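# Shelve labelled cartons onto rack boards A and B

## Task

Place each carton on the rack board named on its label (A is the top board, B the bottom one). It must be upright and level, sit entirely above that board and behind the board's raised lip, and rest either on the board or on a carton already there, as the labels permit. No carton may fall, slide down more than a few centimetres, or be crushed.

## Robot and tools

Robot. Two six-joint arms, left_arm and right_arm, each carry a two-finger gripper that opens to 140 mm and has fingers that can fold. Each arm sits on its own carriage on one shared floor track. The carriages are left_rail (always on the +y side, carrying left_arm) and right_rail (carrying right_arm). Each gripper has a wrist camera: cam_left_wrist and cam_right_wrist, both 672x504.

Scene frame. It is fixed to the table. z = 0 is the table top and +z is up. +x is the direction the arms face, and +y is to their left. The track runs along y at x = 0. The table edge is at x = 0.17 m. Each arm base stands at x = 0, y = its carriage position_m, z = 0.04 m.

Gripper frame. The fingers point along the gripper's +z and close along its y. end_effector_position is the spot between the pads when they are shut. Fingertips reach about 33 mm past it.

execute_actions(actions, cameras). Actions run in sequence. Each action may hold rows, steps, until, and left_rail / right_rail commands.
- rows: up to 15 rows. Each row is 18 numbers in [-1, 1] and lasts one control step (1/30 s).
- Row layout: nine numbers for left_arm, then nine for right_arm. The nine are dx, dy, dz, rx, ry, rz, then gripper position, force_limit and speed.
- The six pose numbers are an offset, not a pose. They count from that arm's Hand target as it stood when the action began, along that Hand target's own axes. 1.0 means 0.6 m or 180 degrees. rx, ry, rz form a single rotation vector.
- Every row in one action is measured from that same starting point. A new action or call starts from the updated Hand target, so sending the same offset again moves the arm further.
- Gripper numbers are absolute settings. position +1 is fully open; about -0.8 brings the pads together; -1 closes until something blocks. force_limit (-1..1, default +1) sets the squeeze. speed (-1..1, default +1) sets how fast the gap changes; a faster close grips harder.
- To keep an arm still, send six zeros for its pose and repeat its previous gripper values. A 0 in a gripper slot is a real command.
- steps: 1 to 450, default 15, and at least one per row. After the last row the arm keeps heading to that row's target.
- Rails: {"left_rail": {"position_m": ...}} sets an absolute carriage place along y, in metres: left_rail -0.8 to 1.5, right_rail -1.5 to 0.8. You may also set speed_m_s (0.01 to 1) and acceleration_factor (0.1 to 1), or send {"stop": true}.
- To drive, send position_m, then an action like {"steps": n, "until": {"left_rail": {"position_status": ["!=", "moving"]}}}. Keep the carriages at least 0.78 m apart. Arm targets ride along with a moving carriage.
- until reads only the rails. It accepts comparisons "=", "!=", "<", "<=", ">" and ">=", and also {"all": {"status": "ended"}} or {"any": {"status": "ended"}}.
- An out-of-range value or unknown name makes the whole call refused.

move(target, speed, blend, stop_force, zero, blocking, cameras). Moves the grippers along straight lines.
- target: a single 18-number row, or a list of up to 15 rows, laid out as above. Every row is an offset from the Hand targets at the start of the move, not from the previous row.
- speed: m/s, 0.002 to 3.2, default 0.25. Give one value, or one per target.
- blend: corner rounding in metres for a list.
- stop_force: 4 to 120 N. It ends an arm's path when the wrist sensor feels that much push, and is useful for setting things down or touching gently. Leave it out when pulling away from a contact or while the gripper rotates.
- zero: re-zero before the move; only used with stop_force.
- blocking=false: returns early; use wait or stop afterwards.
- Paths last at most 10 s and do not avoid obstacles. Route around the arm's own base rather than near it.
- The result adds a move: line giving the outcome (done, off_target, moving, held, fault) and limits (paced, held).

Other tools.
- wait(seconds 0-10): lets the scene run.
- stop(): brakes a running move.
- zoom_image(camera, region [x0, y0, x1, y1]): region in pixels, at most 504 by 504. Only the newest images can be zoomed.
- zero_wrist_force(arm): re-zeroes that arm's wrist sensor.
- read_manual(section): returns only licence texts.
- finished_scene(scene 1 or 2): ends the scene and cannot be undone.

Result lines. end_effector_position (m), end_effector_quat_wxyz and velocities are in the scene frame. Hand target is the point the next offsets count from; the gripper may rest short of it, so resend the missing distance. Tool commands lists the present gripper settings. object_status means: 0 moving, 1 blocked while opening, 2 blocked while closing (a grip), 3 reached the requested position or the pads met. position_measured is in counts: 3 fully open, 139 is about 60 mm, 230 pads touching. Joint positions give rail, shoulder pan, shoulder lift, elbow and wrist 1 to 3. Joint torques and Motor temperatures are per arm. Wrist force and torque are in the gripper's own axes. Rail lines give position_m, position_status and position_answer. Status words: moving, done, contact_stop, time_out, stopped, stopped_with_arm, stopped_for_other_arm, stopped_for_other_carriage. An answer of not_taken means the value was dropped; send it again once the carriage is standing.

Cautions.
- Confirm a grip by object_status 2 before lifting. Grip near the fingertips, because deep grips fold the fingers and loosen.
- Raise offsets gradually across rows, since jerks can shake a carton loose.
- Do not let cartons drop, tip, or be squeezed hard enough to crush. Do not place anything off the table, on the track, or on the metal strip.
- Arm faults stop the arm for 10 s. They are triggered by joint torque limits (wrist joints about 26-29 N m) or about 150 N of external force. Even a small overshoot past a firm contact can trigger one.
- Never let the arms, their fingers or their carriages press on each other.
- Commanded orientation is clipped to 32 degrees from the current orientation per step.
- Watch for a MOTOR HOT line. Avoid holding loads at full stretch, which heats the motors.
- Let carriages arrive before placing cartons or ending the scene.

Each tool is called after "Request:" as name(argument=value, ...) on one line, values as JSON.

## Session

Request:
execute_actions(actions=[])

Scene clock: 0.00 s.
left_arm: end_effector_position=(+0.3563, +0.7786, +0.5790) position_measured=3 object_status=3 end_effector_quat_wxyz=(+0.000, +0.000, +1.000, +0.000) | right_arm: end_effector_position=(+0.3563, -0.6214, +0.5790) position_measured=3 object_status=3 end_effector_quat_wxyz=(+0.000, +0.000, +1.000, +0.000)
Joint positions: left_arm=[0.7 -0.281 -2.157 1.821 -1.235 -1.571 -0.28] | right_arm=[-0.7 -0.28 -2.157 1.821 -1.235 -1.571 -0.28]
Joint velocities: within noise
Joint torques (N m): no reading
Motor temperatures (°C): left_arm=[28 30 32 38 36 34] | right_arm=[33 29 27 35 33 34]
Wrist force (N): no reading
Wrist torque (N m): no reading
Wrist force, peak (N): no reading
Hand target: left_arm +0.3563, +0.7786, +0.5790; +0.000, +0.000, +1.000, +0.000 | right_arm +0.3563, -0.6214, +0.5790; +0.000, +0.000, +1.000, +0.000
Tool commands: left_gripper/position=+1.0 left_gripper/force_limit=+1.0 left_gripper/speed=+1.0 right_gripper/position=+1.0 right_gripper/force_limit=+1.0 right_gripper/speed=+1.0
left_rail: position_m=0.700 position_status=done
right_rail: position_m=-0.700 position_status=done

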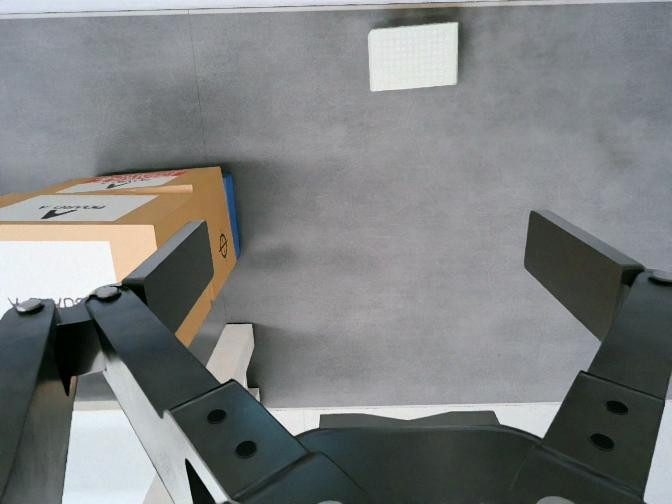

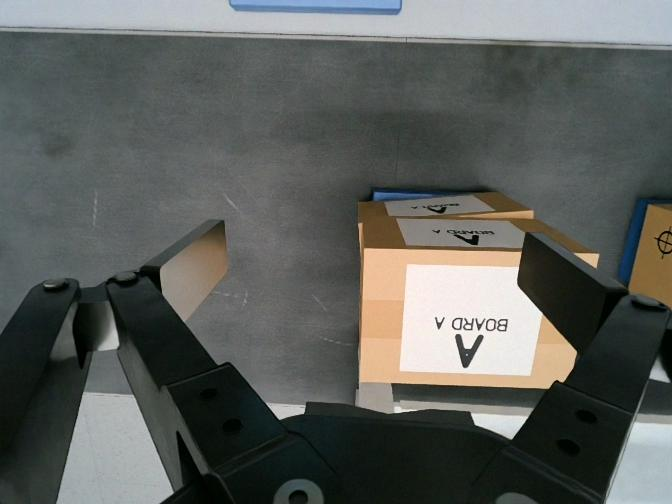

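Request:
zoom_image(camera="cam_right_wrist", region=[340, 160, 672, 409])

Request:
zoom_image(camera="cam_left_wrist", region=[0, 130, 300, 355])

Scaled by 1.518 from the camera's 672x504 image, which has a finer 960x720 frame.

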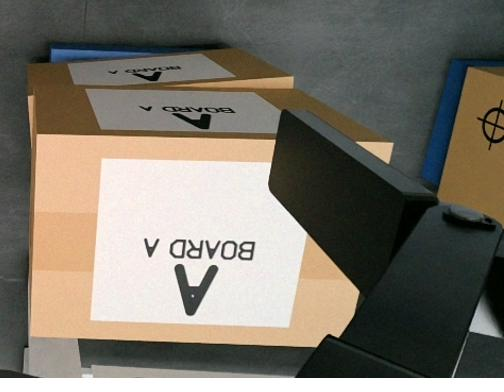

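Scaled by 1.680 from the camera's 672x504 image, which has a finer 960x720 frame.

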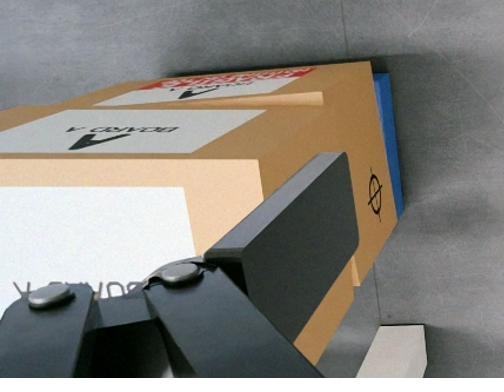

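Request:
move(target=[0, 0, -0.4, 0, -0.25, 0, 1, 1, 1, 0, 0, -0.4, 0, -0.25, 0, 1, 1, 1], cameras=["all"])

Scene clock: 5.57 s.
left_arm: end_effector_position=(+0.3582, +0.7800, +0.8190) position_measured=3 object_status=3 end_effector_quat_wxyz=(+0.348, +0.016, +0.937, -0.038) | right_arm: end_effector_position=(+0.3582, -0.6200, +0.8190) position_measured=3 object_status=3 end_effector_quat_wxyz=(+0.348, +0.016, +0.937, -0.038)
Joint positions: left_arm=[0.7 -0.907 -2.492 1.661 -1.291 -1.091 -0.735] | right_arm=[-0.7 -0.906 -2.492 1.661 -1.292 -1.091 -0.735]
Joint torques (N m): left_arm=[12.1 46.78 -49.96 -9.67 -0.42 1.66] | right_arm=[19.26 48.22 -39.65 -10.35 -1.36 0.89]
Wrist force (N): left_arm=[0.0 -0.4 -0.7] | right_arm=[1.5 -0.7 -1.8]
Wrist torque (N m): left_arm=[-0.01 -0.01 0.48] | right_arm=[-0.17 0.03 0.16]
Wrist force, peak (N): left_arm=[-0.9 0.2 1.5] | right_arm=[1.4 -0.3 -3.0]
Hand target: left_arm +0.3563, +0.7786, +0.8190; +0.383, +0.000, +0.924, +0.000 | right_arm +0.3563, -0.6214, +0.8190; +0.383, +0.000, +0.924, +0.000
Off the commanded pose: left_arm 0.002 m, 6 deg | right_arm 0.002 m, 6 deg.
left_rail: position_m=0.700 position_status=done
right_rail: position_m=-0.700 position_status=done
move: off_target (left_arm, right_arm)

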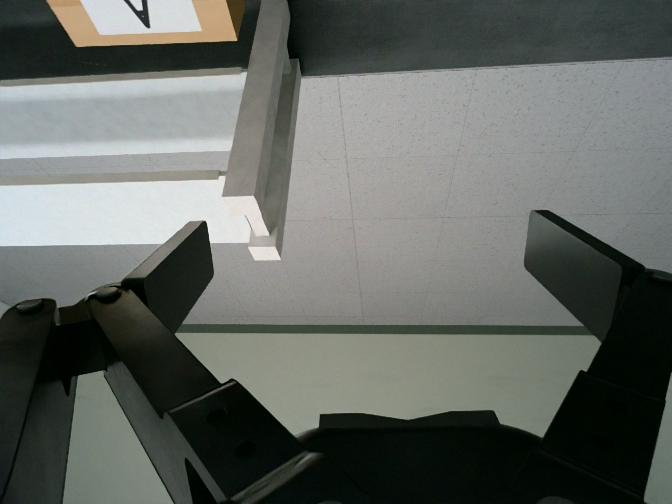

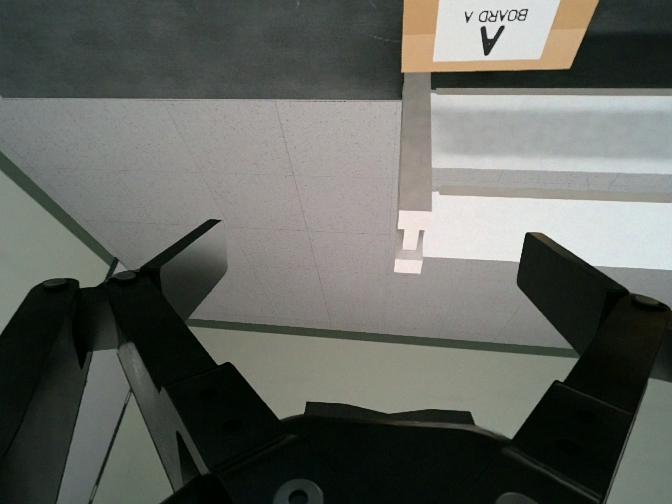

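Request:
execute_actions(actions=[{"rows":[[0,0,0,0,0,0,1,1,1,0,0,0,0,0,0,1,1,1]],"steps":30}])

Request:
zoom_image(camera="cam_left_wrist", region=[0, 0, 336, 270])

Request:
zoom_image(camera="cam_right_wrist", region=[336, 0, 672, 280])

Scene clock: 7.80 s.
left_arm: end_effector_position=(+0.3582, +0.7800, +0.8190) position_measured=3 object_status=3 end_effector_quat_wxyz=(+0.348, +0.016, +0.937, -0.038) | right_arm: end_effector_position=(+0.3582, -0.6200, +0.8190) position_measured=3 object_status=3 end_effector_quat_wxyz=(+0.348, +0.016, +0.937, -0.038)
Joint positions: left_arm=[0.7 -0.901 -2.492 1.662 -1.297 -1.094 -0.729] | right_arm=[-0.7 -0.901 -2.492 1.662 -1.297 -1.094 -0.729]
Joint torques (N m): left_arm=[12.29 46.41 -25.82 -10.13 -0.61 1.51] | right_arm=[20.39 47.88 -28.41 -10.35 -1.26 1.03]
Wrist force (N): left_arm=[-0.1 -0.5 -0.5] | right_arm=[1.6 -0.8 -2.0]
Wrist torque (N m): left_arm=[-0.04 0.02 0.49] | right_arm=[-0.20 0.01 0.15]
Wrist force, peak (N): left_arm=[0.2 -0.4 -0.7] | right_arm=[2.0 -1.0 -2.2]
Hand target: left_arm +0.3563, +0.7786, +0.8190; +0.383, +0.000, +0.924, +0.000 | right_arm +0.3563, -0.6214, +0.8190; +0.383, +0.000, +0.924, +0.000
Off the commanded pose: left_arm 0.002 m, 6 deg | right_arm 0.002 m, 6 deg.
left_rail: position_m=0.700 position_status=done
right_rail: position_m=-0.700 position_status=done

Scaled by 1.500 from the camera's 672x504 image, which has a finer 960x720 frame.
This view is cut from an older image: the scene may have changed since it was taken.

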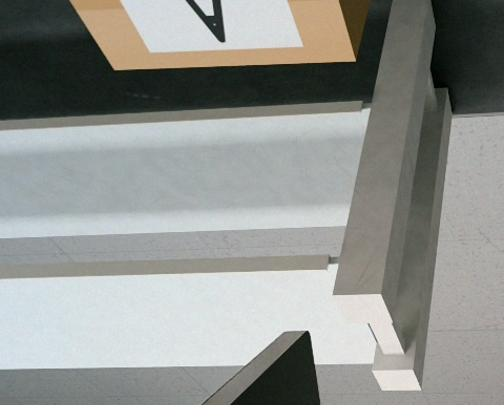

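Scaled by 1.500 from the camera's 672x504 image, which has a finer 960x720 frame.
This view is cut from an older image: the scene may have changed since it was taken.

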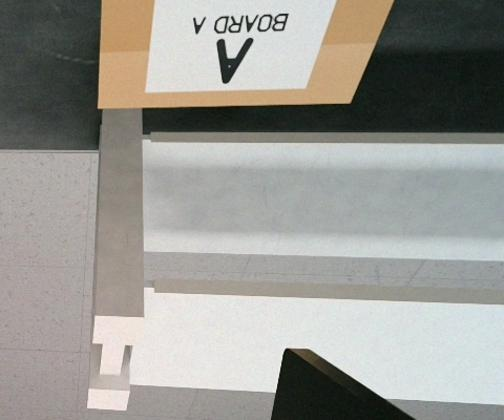

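Request:
execute_actions(actions=[{"left_rail":{"position_m":1.1,"speed_m_s":0.4,"acceleration_factor":0.5},"steps":300,"until":{"left_rail":{"position_status":["!=","moving"]}}},{"right_rail":{"position_m":0.2,"speed_m_s":0.4,"acceleration_factor":0.5},"steps":300,"until":{"right_rail":{"position_status":["!=","moving"]}}}], cameras=["all"])

Scene clock: 14.07 s.
left_arm: end_effector_position=(+0.3581, +1.1801, +0.8190) position_measured=3 object_status=3 end_effector_quat_wxyz=(+0.348, +0.016, +0.937, -0.038) | right_arm: end_effector_position=(+0.3581, +0.2800, +0.8190) position_measured=3 object_status=3 end_effector_quat_wxyz=(+0.348, +0.016, +0.937, -0.038)
Joint positions: left_arm=[1.1 -0.901 -2.492 1.663 -1.297 -1.094 -0.729] | right_arm=[0.2 -0.9 -2.492 1.663 -1.298 -1.094 -0.728]
Joint torques (N m): left_arm=[12.34 35.71 -50.12 -9.47 -0.31 1.6] | right_arm=[20.59 42.99 -29.49 -10.34 -1.17 1.2]
Wrist force (N): left_arm=[-0.1 0.0 -0.4] | right_arm=[1.7 -0.9 -2.1]
Wrist torque (N m): left_arm=[0.07 0.01 0.49] | right_arm=[-0.23 -0.01 0.15]
Wrist force, peak (N): left_arm=[0.0 -2.1 0.0] | right_arm=[2.0 -1.6 -1.9]
Hand target: left_arm +0.3563, +1.1786, +0.8190; +0.383, +0.000, +0.924, +0.000 | right_arm +0.3563, +0.2786, +0.8190; +0.383, +0.000, +0.924, +0.000
Tool commands: left_gripper/position=+1.0 left_gripper/force_limit=+1.0 left_gripper/speed=+1.0 right_gripper/position=+1.0 right_gripper/force_limit=+1.0 right_gripper/speed=+1.0
Off the commanded pose: left_arm 0.002 m, 6 deg | right_arm 0.002 m, 6 deg.
left_rail: position_m=1.100 speed_m_s=0.40 position_status=done
right_rail: position_m=0.200 speed_m_s=0.40 position_status=done

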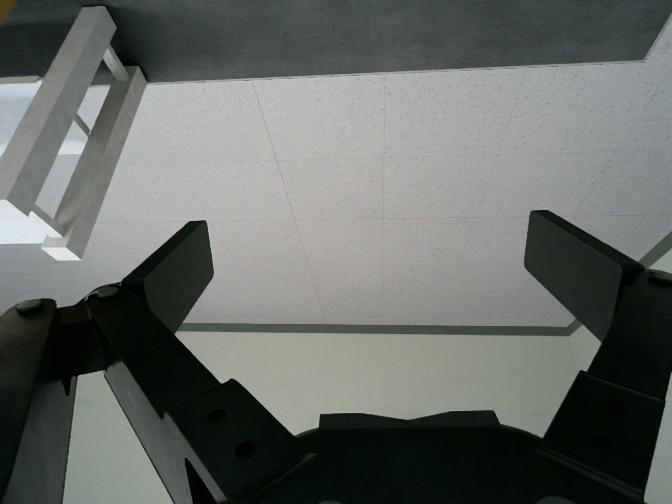

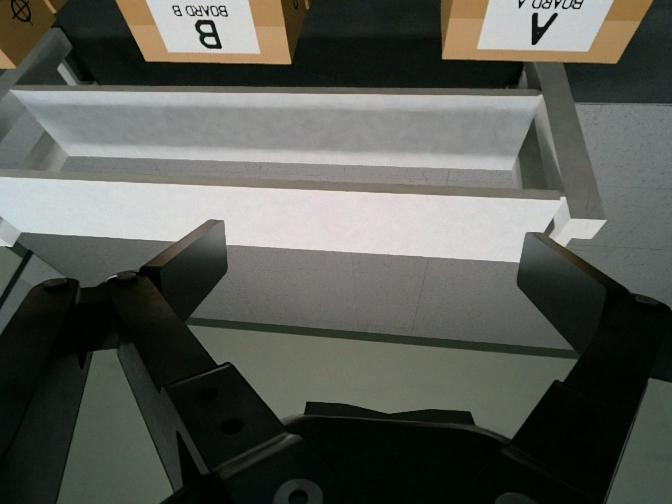

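Request:
move(target=[0, 0, 0, 0, 0.25, 0, 1, 1, 1, 0, 0, 0, 0, 0.25, 0, 1, 1, 1], cameras=["all"])

Scene clock: 16.83 s.
left_arm: end_effector_position=(+0.3563, +1.1786, +0.8190) position_measured=3 object_status=3 end_effector_quat_wxyz=(+0.000, +0.000, +1.000, +0.000) | right_arm: end_effector_position=(+0.3563, +0.2786, +0.8190) position_measured=3 object_status=3 end_effector_quat_wxyz=(+0.000, +0.000, +1.000, +0.000)
Joint positions: left_arm=[1.1 -0.281 -1.961 1.252 -0.862 -1.571 -0.281] | right_arm=[0.2 -0.281 -1.961 1.252 -0.862 -1.571 -0.281]
Joint torques (N m): left_arm=[14.56 3.61 -59.29 -0.24 -1.76 2.15] | right_arm=[20.13 9.9 -50.49 -1.85 -2.49 2.03]
Wrist force (N): left_arm=[0.6 0.4 0.2] | right_arm=[0.1 -0.7 -0.3]
Wrist torque (N m): left_arm=[0.06 -0.14 -0.09] | right_arm=[-0.14 0.00 -0.09]
Wrist force, peak (N): left_arm=[-0.8 2.7 -0.8] | right_arm=[2.6 -0.3 -1.9]
Hand target: left_arm +0.3563, +1.1786, +0.8190; +0.000, +0.000, +1.000, +0.000 | right_arm +0.3563, +0.2786, +0.8190; +0.000, +0.000, +1.000, +0.000
Off the commanded pose: left_arm 0.000 m, 0 deg | right_arm 0.000 m, 0 deg.
left_rail: position_m=1.100 speed_m_s=0.40 position_status=done
right_rail: position_m=0.200 speed_m_s=0.40 position_status=done
move: done

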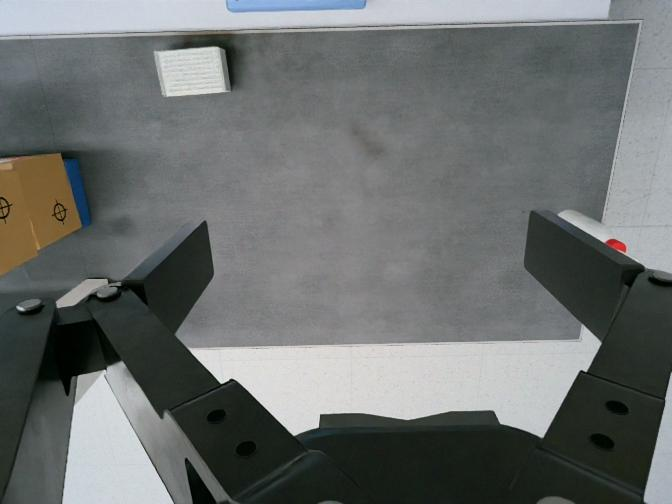

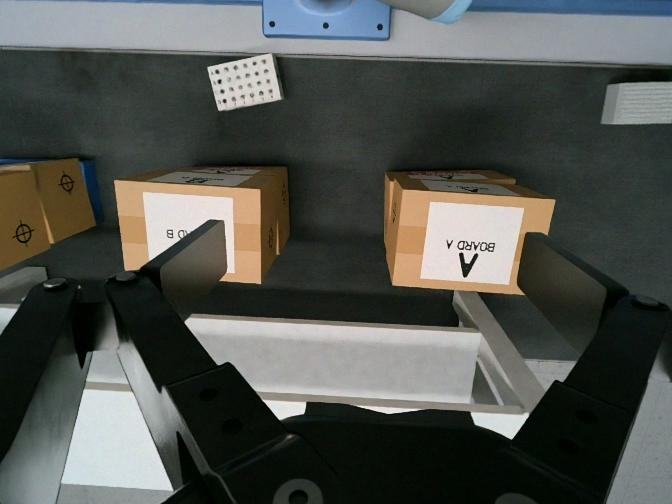

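Request:
zoom_image(camera="cam_right_wrist", region=[370, 140, 600, 310])

Request:
zoom_image(camera="cam_right_wrist", region=[100, 140, 330, 310])

Request:
zoom_image(camera="cam_right_wrist", region=[0, 140, 120, 280])

Request:
zoom_image(camera="cam_right_wrist", region=[180, 30, 320, 130])

Request:
zoom_image(camera="cam_left_wrist", region=[520, 190, 672, 300])

Scaled by 2.191 from the camera's 672x504 image, which has a finer 960x720 frame.

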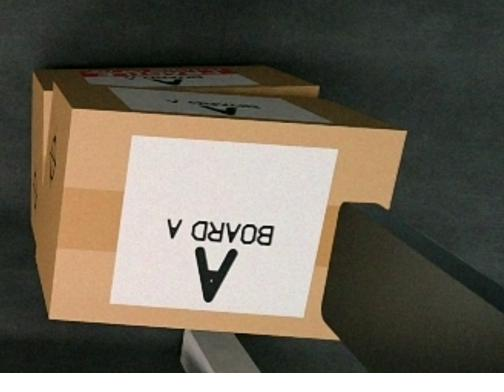

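Scaled by 2.191 from the camera's 672x504 image, which has a finer 960x720 frame.

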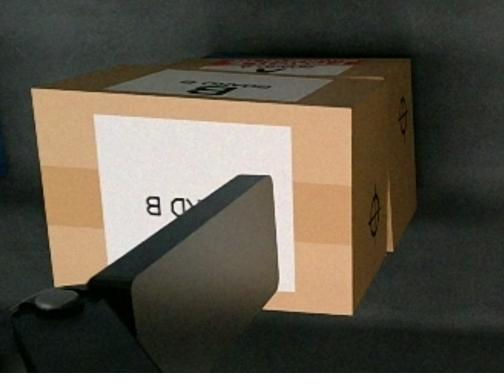

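Scaled by 3.600 from the camera's 672x504 image, which has a finer 960x720 frame.

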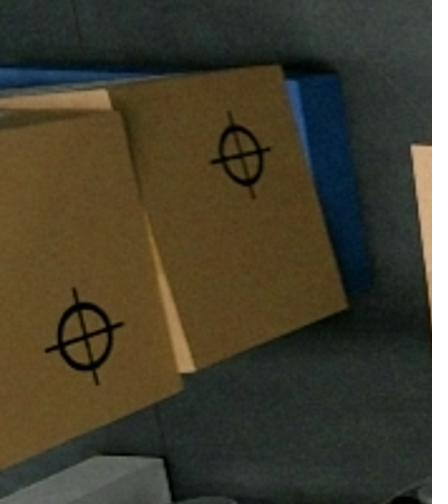

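Scaled by 3.600 from the camera's 672x504 image, which has a finer 960x720 frame.

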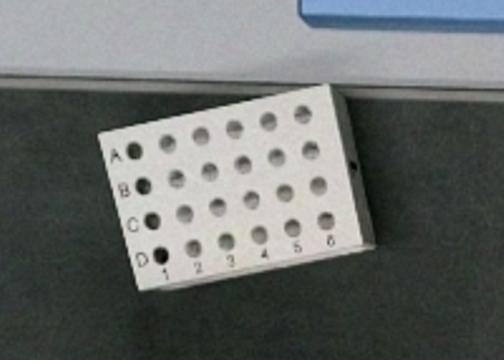

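Scaled by 3.316 from the camera's 672x504 image, which has a finer 960x720 frame.

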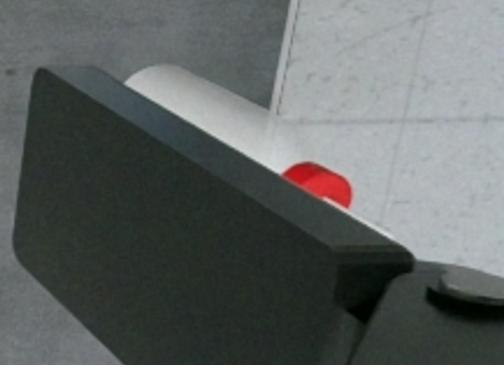

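Request:
move(target=[0, 0, 0, 0, 0, 0, 1, 1, 1, -0.7, 0, 0, 0, 0, 0, 1, 1, 1], cameras=["cam_right_wrist"])

Scene clock: 23.03 s.
left_arm: end_effector_position=(+0.3563, +1.1786, +0.8190) position_measured=3 object_status=3 end_effector_quat_wxyz=(+0.000, +0.000, +1.000, +0.000) | right_arm: end_effector_position=(+0.7763, +0.2786, +0.8190) position_measured=3 object_status=3 end_effector_quat_wxyz=(+0.000, +0.000, +1.000, +0.000)
Joint positions: left_arm=[1.1 -0.28 -1.961 1.252 -0.862 -1.571 -0.28] | right_arm=[0.2 -0.124 -1.247 0.569 -0.894 -1.571 -0.124]
Joint torques (N m): left_arm=[12.22 4.88 -60.22 -0.79 -1.73 2.26] | right_arm=[20.51 -47.01 -52.16 -1.6 -2.43 2.04]
Wrist force (N): left_arm=[0.3 0.0 0.1] | right_arm=[0.0 -0.9 -0.7]
Wrist torque (N m): left_arm=[-0.03 -0.07 -0.10] | right_arm=[-0.16 -0.01 -0.10]
Wrist force, peak (N): left_arm=[0.7 0.1 -0.5] | right_arm=[2.8 -0.4 -0.4]
Hand target: left_arm +0.3563, +1.1786, +0.8190; +0.000, +0.000, +1.000, +0.000 | right_arm +0.7763, +0.2786, +0.8190; +0.000, +0.000, +1.000, +0.000
Off the commanded pose: left_arm 0.000 m, 0 deg | right_arm 0.000 m, 0 deg.
left_rail: position_m=1.100 speed_m_s=0.40 position_status=done
right_rail: position_m=0.200 speed_m_s=0.40 position_status=done
move: done
Images, in order (width x height): cam_right_wrist 672x504.

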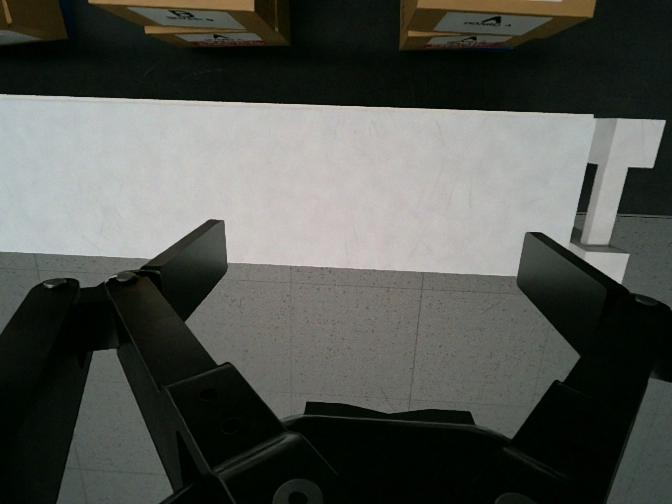

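Request:
zoom_image(camera="cam_right_wrist", region=[380, 0, 672, 120])

Request:
zoom_image(camera="cam_right_wrist", region=[0, 0, 300, 120])

Scaled by 1.726 from the camera's 672x504 image, which has a finer 960x720 frame.

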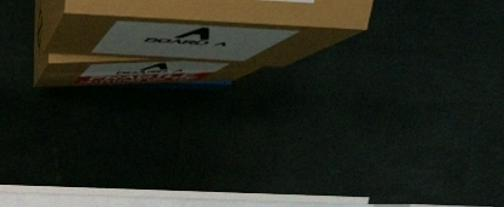

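Scaled by 1.680 from the camera's 672x504 image, which has a finer 960x720 frame.

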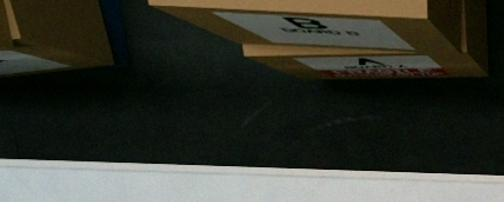

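Request:
execute_actions(actions=[{"rows":[[0,0,0,0,0,0,1,1,1,0,0,0,0,0,0,1,1,1]],"right_rail":{"position_m":-0.15},"steps":300,"until":{"right_rail":{"position_status":["!=","moving"]}}}])

Request:
move(target=[[0,0,0,0,0,0,1,1,1,0.6,0.53,0.1,0,0,0,1,1,1],[0,0,0,0,0,0,1,1,1,0.877,0.53,0.4,0,-0.139,0,1,1,1]], cameras=["cam_right_wrist"])

Scene clock: 29.30 s.
left_arm: end_effector_position=(+0.3563, +1.1786, +0.8190) position_measured=3 object_status=3 end_effector_quat_wxyz=(+0.000, +0.000, +1.000, +0.000) | right_arm: end_effector_position=(+0.7763, -0.0714, +0.8190) position_measured=3 object_status=3 end_effector_quat_wxyz=(+0.000, +0.000, +1.000, +0.000)
Joint positions: left_arm=[1.1 -0.28 -1.961 1.252 -0.862 -1.571 -0.28] | right_arm=[-0.15 -0.124 -1.246 0.569 -0.894 -1.571 -0.124]
Joint torques (N m): left_arm=[12.68 5.07 -60.04 -0.77 -1.74 2.27] | right_arm=[-4.7 -52.53 -50.24 -2.22 -0.09 2.13]
Wrist force (N): left_arm=[0.4 0.0 0.1] | right_arm=[0.0 -0.9 -0.7]
Wrist torque (N m): left_arm=[-0.01 -0.09 -0.09] | right_arm=[-0.17 -0.02 -0.11]
Wrist force, peak (N): left_arm=[0.9 -0.2 0.0] | right_arm=[0.4 -2.1 -0.9]
Hand target: left_arm +0.3563, +1.1786, +0.8190; +0.000, +0.000, +1.000, +0.000 | right_arm +0.7763, -0.0714, +0.8190; +0.000, +0.000, +1.000, +0.000
Off the commanded pose: left_arm 0.000 m, 0 deg | right_arm 0.000 m, 0 deg.
left_rail: position_m=1.100 speed_m_s=0.40 position_status=done
right_rail: position_m=-0.150 speed_m_s=0.40 position_status=done

Scene clock: 33.43 s.
left_arm: end_effector_position=(+0.3563, +1.1786, +0.8190) position_measured=3 object_status=3 end_effector_quat_wxyz=(+0.000, +0.000, +1.000, +0.000) | right_arm: end_effector_position=(+0.2502, +0.2466, +0.5790) position_measured=3 object_status=3 end_effector_quat_wxyz=(+0.217, +0.000, +0.976, +0.000)
Joint positions: left_arm=[1.1 -0.28 -1.961 1.252 -0.862 -1.571 -0.28] | right_arm=[-0.15 0.871 -2.093 1.915 -1.684 -1.9 0.822]
Joint torques (N m): left_arm=[12.29 4.07 -60.19 -0.93 -1.45 2.47] | right_arm=[20.65 -26.33 -43.22 -10.14 -3.46 2.18]
Wrist force (N): left_arm=[0.5 0.5 -0.2] | right_arm=[1.3 0.1 -1.3]
Wrist torque (N m): left_arm=[0.08 -0.12 -0.09] | right_arm=[-0.02 -0.06 -0.12]
Wrist force, peak (N): left_arm=[0.8 0.1 0.3] | right_arm=[4.2 -0.4 -0.8]
Hand target: left_arm +0.3563, +1.1786, +0.8190; +0.000, +0.000, +1.000, +0.000 | right_arm +0.2501, +0.2466, +0.5790; +0.217, +0.000, +0.976, +0.000
Off the commanded pose: left_arm 0.000 m, 0 deg | right_arm 0.000 m, 0 deg.
left_rail: position_m=1.100 speed_m_s=0.40 position_status=done
right_rail: position_m=-0.150 speed_m_s=0.40 position_status=done
move: done
Images, in order (width x height): cam_right_wrist 672x504.

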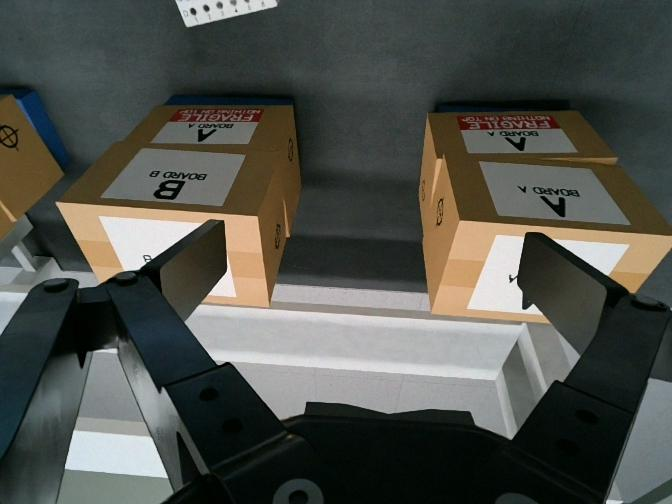

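Request:
zoom_image(camera="cam_right_wrist", region=[400, 80, 672, 330])

Request:
zoom_image(camera="cam_right_wrist", region=[40, 80, 320, 320])

Scaled by 1.853 from the camera's 672x504 image, which has a finer 960x720 frame.

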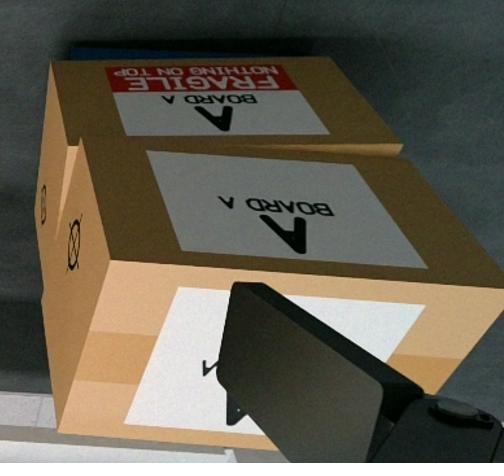

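Scaled by 1.800 from the camera's 672x504 image, which has a finer 960x720 frame.

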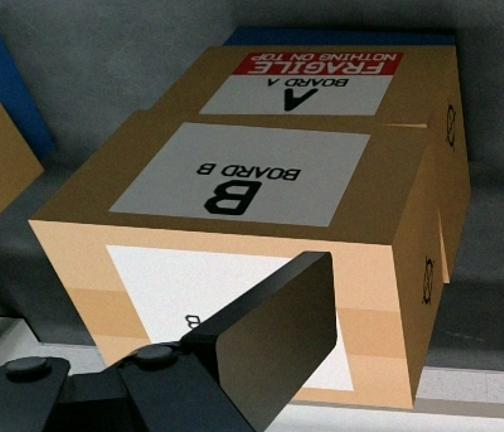

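Request:
execute_actions(actions=[{"rows":[[0,0,0,0,0,0,1,1,1,0,0,0,0,0,0,1,1,1]],"right_rail":{"position_m":-0.75},"steps":300,"until":{"right_rail":{"position_status":["!=","moving"]}}}], cameras=["cam_right_wrist"])

Scene clock: 46.33 s.
left_arm: end_effector_position=(+0.3563, +1.1786, +0.8190) position_measured=3 object_status=3 end_effector_quat_wxyz=(+0.000, +0.000, +1.000, +0.000) | right_arm: end_effector_position=(+0.2501, -0.3534, +0.5790) position_measured=3 object_status=3 end_effector_quat_wxyz=(+0.217, +0.000, +0.976, +0.000)
Joint positions: left_arm=[1.1 -0.28 -1.961 1.252 -0.862 -1.571 -0.28] | right_arm=[-0.75 0.871 -2.093 1.915 -1.685 -1.9 0.822]
Joint torques (N m): left_arm=[10.79 4 -59.88 -1.02 -1.82 2.3] | right_arm=[11.9 -18.5 -52.22 -8.82 -1.35 2.09]
Wrist force (N): left_arm=[0.5 0.1 -0.3] | right_arm=[1.5 -0.2 -1.4]
Wrist torque (N m): left_arm=[0.01 -0.11 -0.09] | right_arm=[-0.10 -0.10 -0.11]
Wrist force, peak (N): left_arm=[1.0 0.0 0.1] | right_arm=[1.6 -1.1 -1.7]
Hand target: left_arm +0.3563, +1.1786, +0.8190; +0.000, +0.000, +1.000, +0.000 | right_arm +0.2501, -0.3534, +0.5790; +0.217, +0.000, +0.976, +0.000
Off the commanded pose: left_arm 0.000 m, 0 deg | right_arm 0.000 m, 0 deg.
left_rail: position_m=1.100 speed_m_s=0.40 position_status=done
right_rail: position_m=-0.750 speed_m_s=0.40 position_status=done
Images, in order (width x height): cam_right_wrist 672x504.

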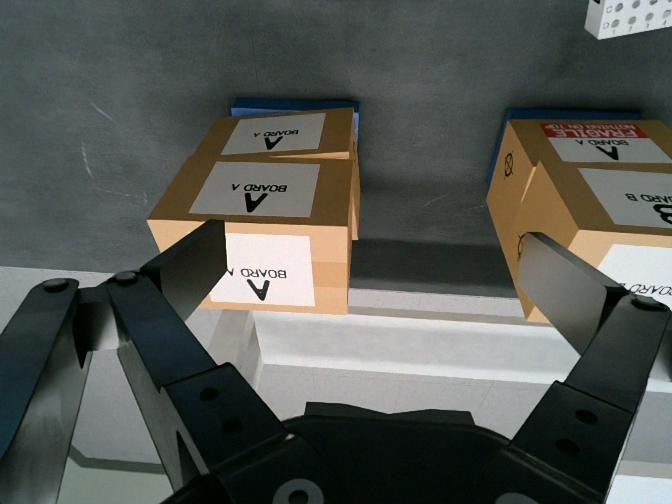

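Request:
zoom_image(camera="cam_right_wrist", region=[130, 80, 420, 400])

Scaled by 1.575 from the camera's 672x504 image, which has a finer 960x720 frame.

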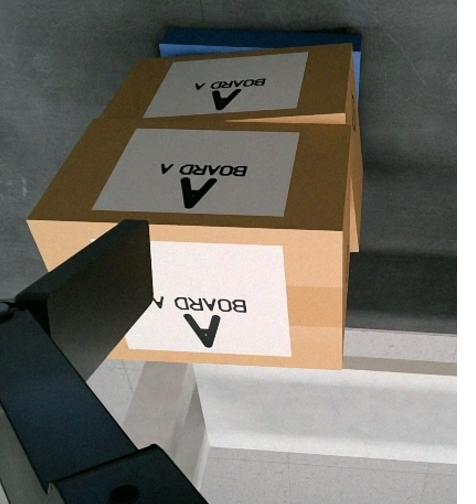

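Request:
move(target=[0, 0, 0, 0, 0, 0, 1, 1, 1, -0.436, -0.245, -0.146, 0, 0, 0, 1, 1, 1], cameras=["cam_right_wrist"])

Scene clock: 63.47 s.
left_arm: end_effector_position=(+0.3563, +1.1786, +0.8190) position_measured=3 object_status=3 end_effector_quat_wxyz=(+0.000, +0.000, +1.000, +0.000) | right_arm: end_effector_position=(+0.4500, -0.5004, +0.7690) position_measured=3 object_status=3 end_effector_quat_wxyz=(+0.217, +0.000, +0.976, +0.000)
Joint positions: left_arm=[1.1 -0.28 -1.961 1.252 -0.862 -1.571 -0.28] | right_arm=[-0.75 0.228 -2.02 1.557 -1.535 -1.667 0.207]
Joint torques (N m): left_arm=[11.04 5.05 -59.91 -0.92 -1.76 2.36] | right_arm=[-19.21 8.31 -58.22 -2.05 2.34 -2.62]
Wrist force (N): left_arm=[0.6 -0.2 0.3] | right_arm=[1.8 -0.5 -0.8]
Wrist torque (N m): left_arm=[-0.08 -0.13 -0.10] | right_arm=[-0.10 -0.15 0.10]
Wrist force, peak (N): left_arm=[0.9 -0.2 0.1] | right_arm=[3.5 1.0 -0.6]
Hand target: left_arm +0.3563, +1.1786, +0.8190; +0.000, +0.000, +1.000, +0.000 | right_arm +0.4501, -0.5004, +0.7690; +0.217, +0.000, +0.976, +0.000
Off the commanded pose: left_arm 0.000 m, 0 deg | right_arm 0.000 m, 0 deg.
left_rail: position_m=1.100 speed_m_s=0.40 position_status=done
right_rail: position_m=-0.750 speed_m_s=0.40 position_status=done
move: done
Images, in order (width x height): cam_right_wrist 672x504.

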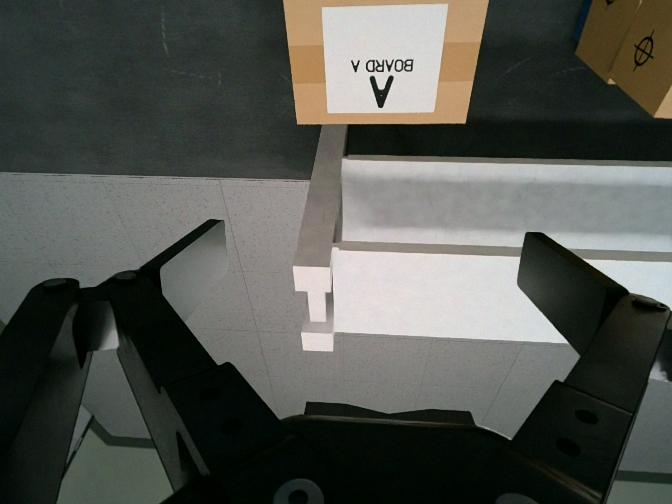

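Request:
zoom_image(camera="cam_right_wrist", region=[270, 110, 540, 370])

Scaled by 1.867 from the camera's 672x504 image, which has a finer 960x720 frame.

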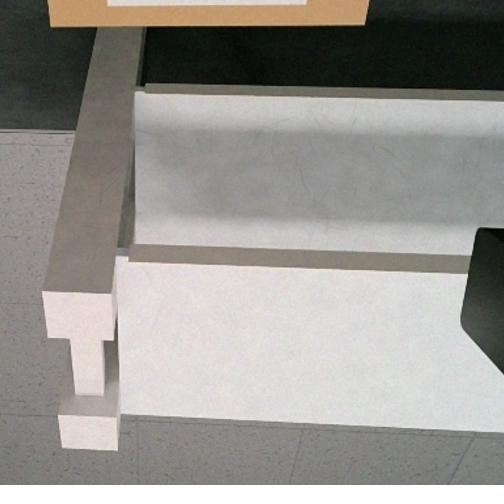

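Request:
execute_actions(actions=[{"rows":[[0,0,0,0,0,0,1,1,1,0,0,0,0,0,0,1,1,1]],"right_rail":{"position_m":0.25},"steps":300,"until":{"right_rail":{"position_status":["!=","moving"]}}}], cameras=["cam_right_wrist"])

Request:
zoom_image(camera="cam_right_wrist", region=[270, 110, 540, 370])

Scene clock: 68.30 s.
left_arm: end_effector_position=(+0.3563, +1.1786, +0.8190) position_measured=3 object_status=3 end_effector_quat_wxyz=(+0.000, +0.000, +1.000, +0.000) | right_arm: end_effector_position=(+0.4501, +0.4996, +0.7690) position_measured=3 object_status=3 end_effector_quat_wxyz=(+0.217, +0.000, +0.976, +0.000)
Joint positions: left_arm=[1.1 -0.28 -1.961 1.252 -0.862 -1.571 -0.28] | right_arm=[0.25 0.227 -2.02 1.557 -1.535 -1.666 0.207]
Joint torques (N m): left_arm=[11.77 3.31 -59.79 -1.06 -1.47 2.25] | right_arm=[-16.94 0.36 -48.62 -3.36 -0.85 -2.68]
Wrist force (N): left_arm=[0.5 0.3 0.1] | right_arm=[1.5 -0.3 -1.0]
Wrist torque (N m): left_arm=[0.04 -0.11 -0.09] | right_arm=[-0.06 -0.08 0.10]
Wrist force, peak (N): left_arm=[0.9 0.1 0.0] | right_arm=[1.7 -1.5 -0.8]
Hand target: left_arm +0.3563, +1.1786, +0.8190; +0.000, +0.000, +1.000, +0.000 | right_arm +0.4501, +0.4996, +0.7690; +0.217, +0.000, +0.976, +0.000
Off the commanded pose: left_arm 0.000 m, 0 deg | right_arm 0.000 m, 0 deg.
left_rail: position_m=1.100 speed_m_s=0.40 position_status=done
right_rail: position_m=0.250 speed_m_s=0.40 position_status=done
Images, in order (width x height): cam_right_wrist 672x504.

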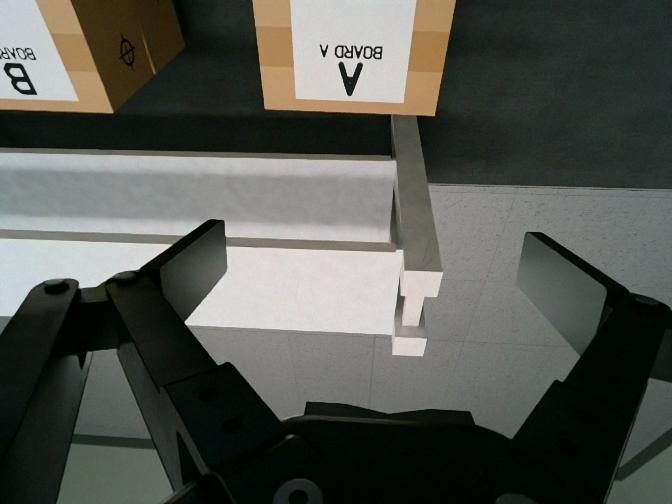

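Scaled by 1.867 from the camera's 672x504 image, which has a finer 960x720 frame.

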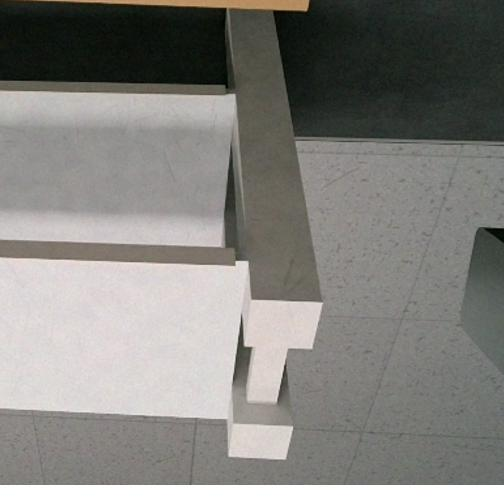

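Request:
move(target=[0, 0, 0, 0, 0, 0, 1, 1, 1, 0.2239, -0.3917, 0.519, 0, 0.139, 0, -1, -1, 0], cameras=["cam_right_wrist"])

Scene clock: 72.77 s.
left_arm: end_effector_position=(+0.3563, +1.1786, +0.8190) position_measured=3 object_status=3 end_effector_quat_wxyz=(+0.000, +0.000, +1.000, +0.000) | right_arm: end_effector_position=(+0.4601, +0.2647, +0.4302) position_measured=233 object_status=3 end_effector_quat_wxyz=(+0.000, +0.000, +1.000, +0.000)
Joint positions: left_arm=[1.1 -0.28 -1.961 1.252 -0.862 -1.571 -0.28] | right_arm=[0.25 -0.356 -2.019 2.023 -1.575 -1.571 -0.356]
Joint torques (N m): left_arm=[11.98 3.81 -60.03 -1.16 -1.4 1.98] | right_arm=[-19.38 6.68 -43.03 -9.08 -2.62 -2.8]
Wrist force (N): left_arm=[0.2 -0.1 0.2] | right_arm=[0.2 -0.3 -0.3]
Wrist torque (N m): left_arm=[-0.03 -0.05 -0.09] | right_arm=[-0.07 -0.03 0.13]
Wrist force, peak (N): left_arm=[1.0 0.0 0.1] | right_arm=[1.1 0.9 -2.7]
Hand target: left_arm +0.3563, +1.1786, +0.8190; +0.000, +0.000, +1.000, +0.000 | right_arm +0.4601, +0.2646, +0.4300; +0.000, +0.000, +1.000, +0.000
Off the commanded pose: left_arm 0.000 m, 0 deg | right_arm 0.000 m, 0 deg.
left_rail: position_m=1.100 speed_m_s=0.40 position_status=done
right_rail: position_m=0.250 speed_m_s=0.40 position_status=done
move: done
Images, in order (width x height): cam_right_wrist 672x504.

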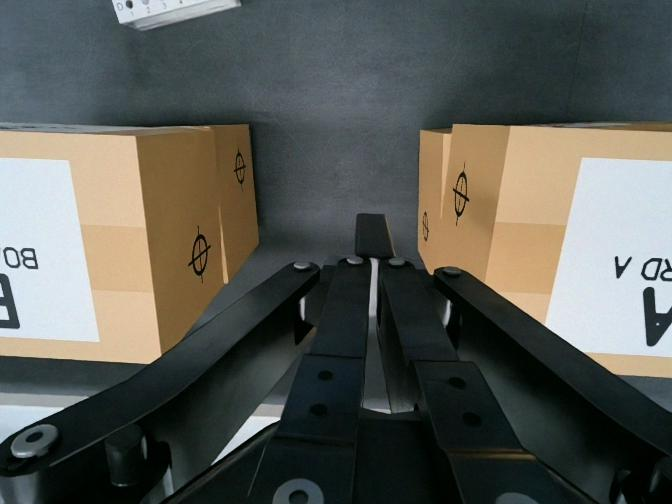

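Request:
zoom_image(camera="cam_right_wrist", region=[120, 110, 280, 380])

Request:
zoom_image(camera="cam_right_wrist", region=[400, 110, 560, 380])

Scaled by 1.867 from the camera's 672x504 image, which has a finer 960x720 frame.

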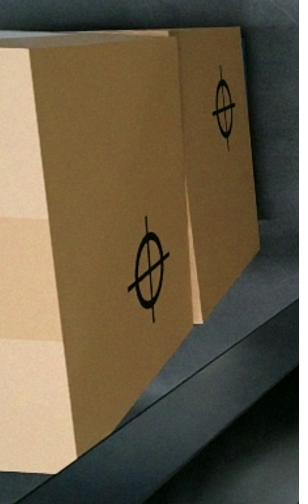

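Scaled by 1.867 from the camera's 672x504 image, which has a finer 960x720 frame.

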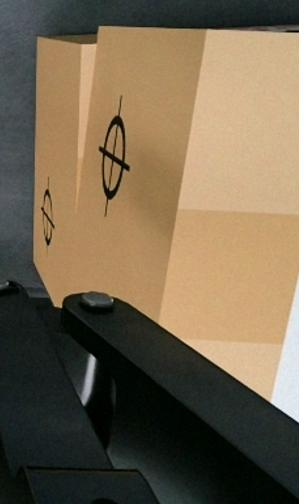

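Request:
move(target=[0, 0, 0, 0, 0, 0, -1, -1, 0, 0.1, 0, -0.3, 0, 0, 0, -1, -1, 0])

Request:
execute_actions(actions=[{"rows":[[0,0,0,0,0,0,-1,-1,0,0,0,0,0,0,0,-1,-1,0]],"right_rail":{"position_m":-0.05},"steps":300,"until":{"right_rail":{"position_status":["!=","moving"]}}},{"left_rail":{"position_m":1.0},"steps":300,"until":{"left_rail":{"position_status":["!=","moving"]}}}])

Scene clock: 83.30 s.
left_arm: end_effector_position=(+0.3563, +1.1786, +0.8190) position_measured=233 object_status=3 end_effector_quat_wxyz=(+0.000, +0.000, +1.000, +0.000) | right_arm: end_effector_position=(+0.4001, +0.2646, +0.6099) position_measured=233 object_status=3 end_effector_quat_wxyz=(+0.000, +0.000, +1.000, +0.000)
Joint positions: left_arm=[1.1 -0.28 -1.961 1.252 -0.862 -1.571 -0.28] | right_arm=[0.25 -0.414 -2.077 1.731 -1.225 -1.571 -0.414]
Joint torques (N m): left_arm=[11.65 2.8 -60.05 -1.3 -1.53 2.01] | right_arm=[-20.88 12.73 -57.95 -1.87 1.8 -2.59]
Wrist force (N): left_arm=[0.6 0.3 0.1] | right_arm=[0.7 -0.3 -0.4]
Wrist torque (N m): left_arm=[0.05 -0.13 -0.09] | right_arm=[-0.07 -0.16 0.21]
Wrist force, peak (N): left_arm=[0.8 -0.4 0.2] | right_arm=[1.3 -0.4 -2.6]
Hand target: left_arm +0.3563, +1.1786, +0.8190; +0.000, +0.000, +1.000, +0.000 | right_arm +0.4001, +0.2645, +0.6100; +0.000, +0.000, +1.000, +0.000
Off the commanded pose: left_arm 0.000 m, 0 deg | right_arm 0.000 m, 0 deg.
left_rail: position_m=1.100 speed_m_s=0.40 position_status=done
right_rail: position_m=0.250 speed_m_s=0.40 position_status=done
move: done

Scene clock: 86.20 s.
left_arm: end_effector_position=(+0.3563, +1.0786, +0.8190) position_measured=233 object_status=3 end_effector_quat_wxyz=(+0.000, +0.000, +1.000, +0.000) | right_arm: end_effector_position=(+0.4001, -0.0355, +0.6100) position_measured=233 object_status=3 end_effector_quat_wxyz=(+0.000, +0.000, +1.000, +0.000)
Joint positions: left_arm=[1 -0.28 -1.961 1.252 -0.862 -1.571 -0.28] | right_arm=[-0.05 -0.414 -2.077 1.731 -1.225 -1.571 -0.414]
Joint torques (N m): left_arm=[10.5 2.52 -58.2 -1.19 -0.85 2.12] | right_arm=[-8.16 -8.81 -54.17 -2.38 1.98 -2.58]
Wrist force (N): left_arm=[0.3 -0.1 -0.3] | right_arm=[0.5 -0.5 0.0]
Wrist torque (N m): left_arm=[-0.04 -0.07 -0.09] | right_arm=[-0.10 -0.12 0.20]
Wrist force, peak (N): left_arm=[1.0 -1.0 -0.1] | right_arm=[0.5 -1.6 0.0]
Hand target: left_arm +0.3563, +1.0786, +0.8190; +0.000, +0.000, +1.000, +0.000 | right_arm +0.4001, -0.0354, +0.6100; +0.000, +0.000, +1.000, +0.000
Off the commanded pose: left_arm 0.000 m, 0 deg | right_arm 0.000 m, 0 deg.
left_rail: position_m=1.000 speed_m_s=0.40 position_status=done
right_rail: position_m=-0.050 speed_m_s=0.40 position_status=done

Request:
move(target=[-0.1062, -0.5477, 0.5317, -0.2376, -0.2934, 0.5082, -1, -1, 0, -0.0333, 0.475, 0.1833, 0.2376, -0.2934, -0.5082, -1, -1, 0], cameras=["all"])

Scene clock: 91.63 s.
left_arm: end_effector_position=(+0.4200, +0.7500, +0.5000) position_measured=233 object_status=3 end_effector_quat_wxyz=(+0.389, +0.673, +0.545, +0.315) | right_arm: end_effector_position=(+0.4201, +0.2496, +0.5000) position_measured=233 object_status=3 end_effector_quat_wxyz=(-0.389, +0.673, -0.545, +0.315)
Joint positions: left_arm=[1 -1.822 -2.595 2.348 -1.252 -0.525 -0.083] | right_arm=[-0.05 0.372 -2.31 2.498 -2.8 -1.711 -1.489]
Joint torques (N m): left_arm=[12.78 38.31 -39.49 -9.15 0.62 2.63] | right_arm=[-20.13 0.71 -43.41 -9.65 2.03 -2.95]
Wrist force (N): left_arm=[0.1 1.0 1.6] | right_arm=[-1.2 0.6 -2.2]
Wrist torque (N m): left_arm=[0.76 0.20 -0.01] | right_arm=[-0.34 0.22 0.26]
Wrist force, peak (N): left_arm=[-0.7 -0.3 2.2] | right_arm=[-1.6 0.9 -2.5]
Hand target: left_arm +0.4201, +0.7500, +0.5000; +0.389, +0.673, +0.545, +0.315 | right_arm +0.4201, +0.2496, +0.5000; -0.389, +0.673, -0.545, +0.315
Off the commanded pose: left_arm 0.000 m, 0 deg | right_arm 0.000 m, 0 deg.
left_rail: position_m=1.000 speed_m_s=0.40 position_status=done
right_rail: position_m=-0.050 speed_m_s=0.40 position_status=done
move: done

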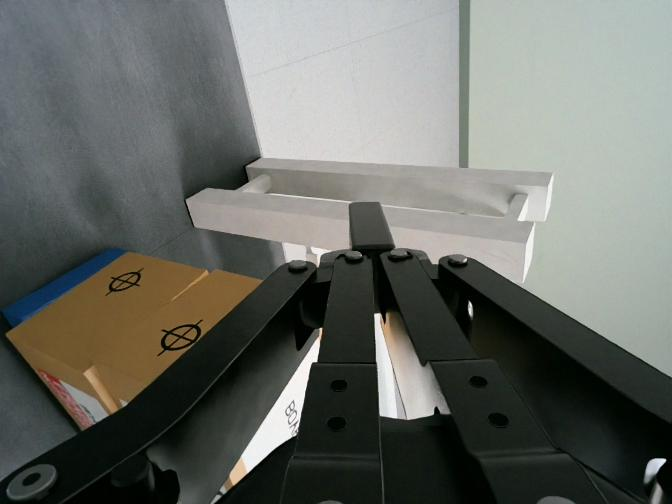

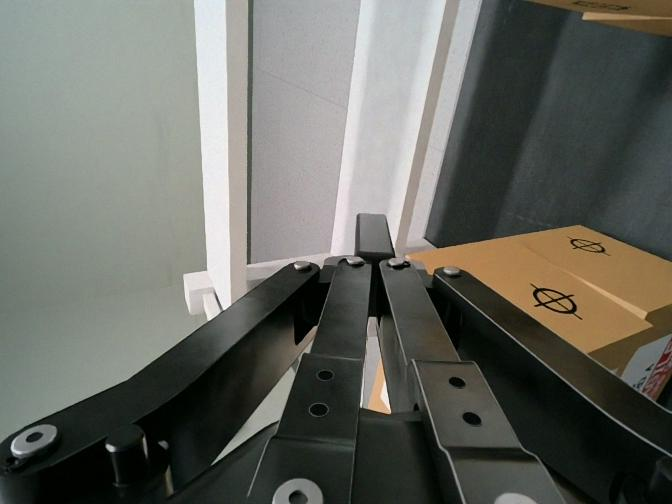

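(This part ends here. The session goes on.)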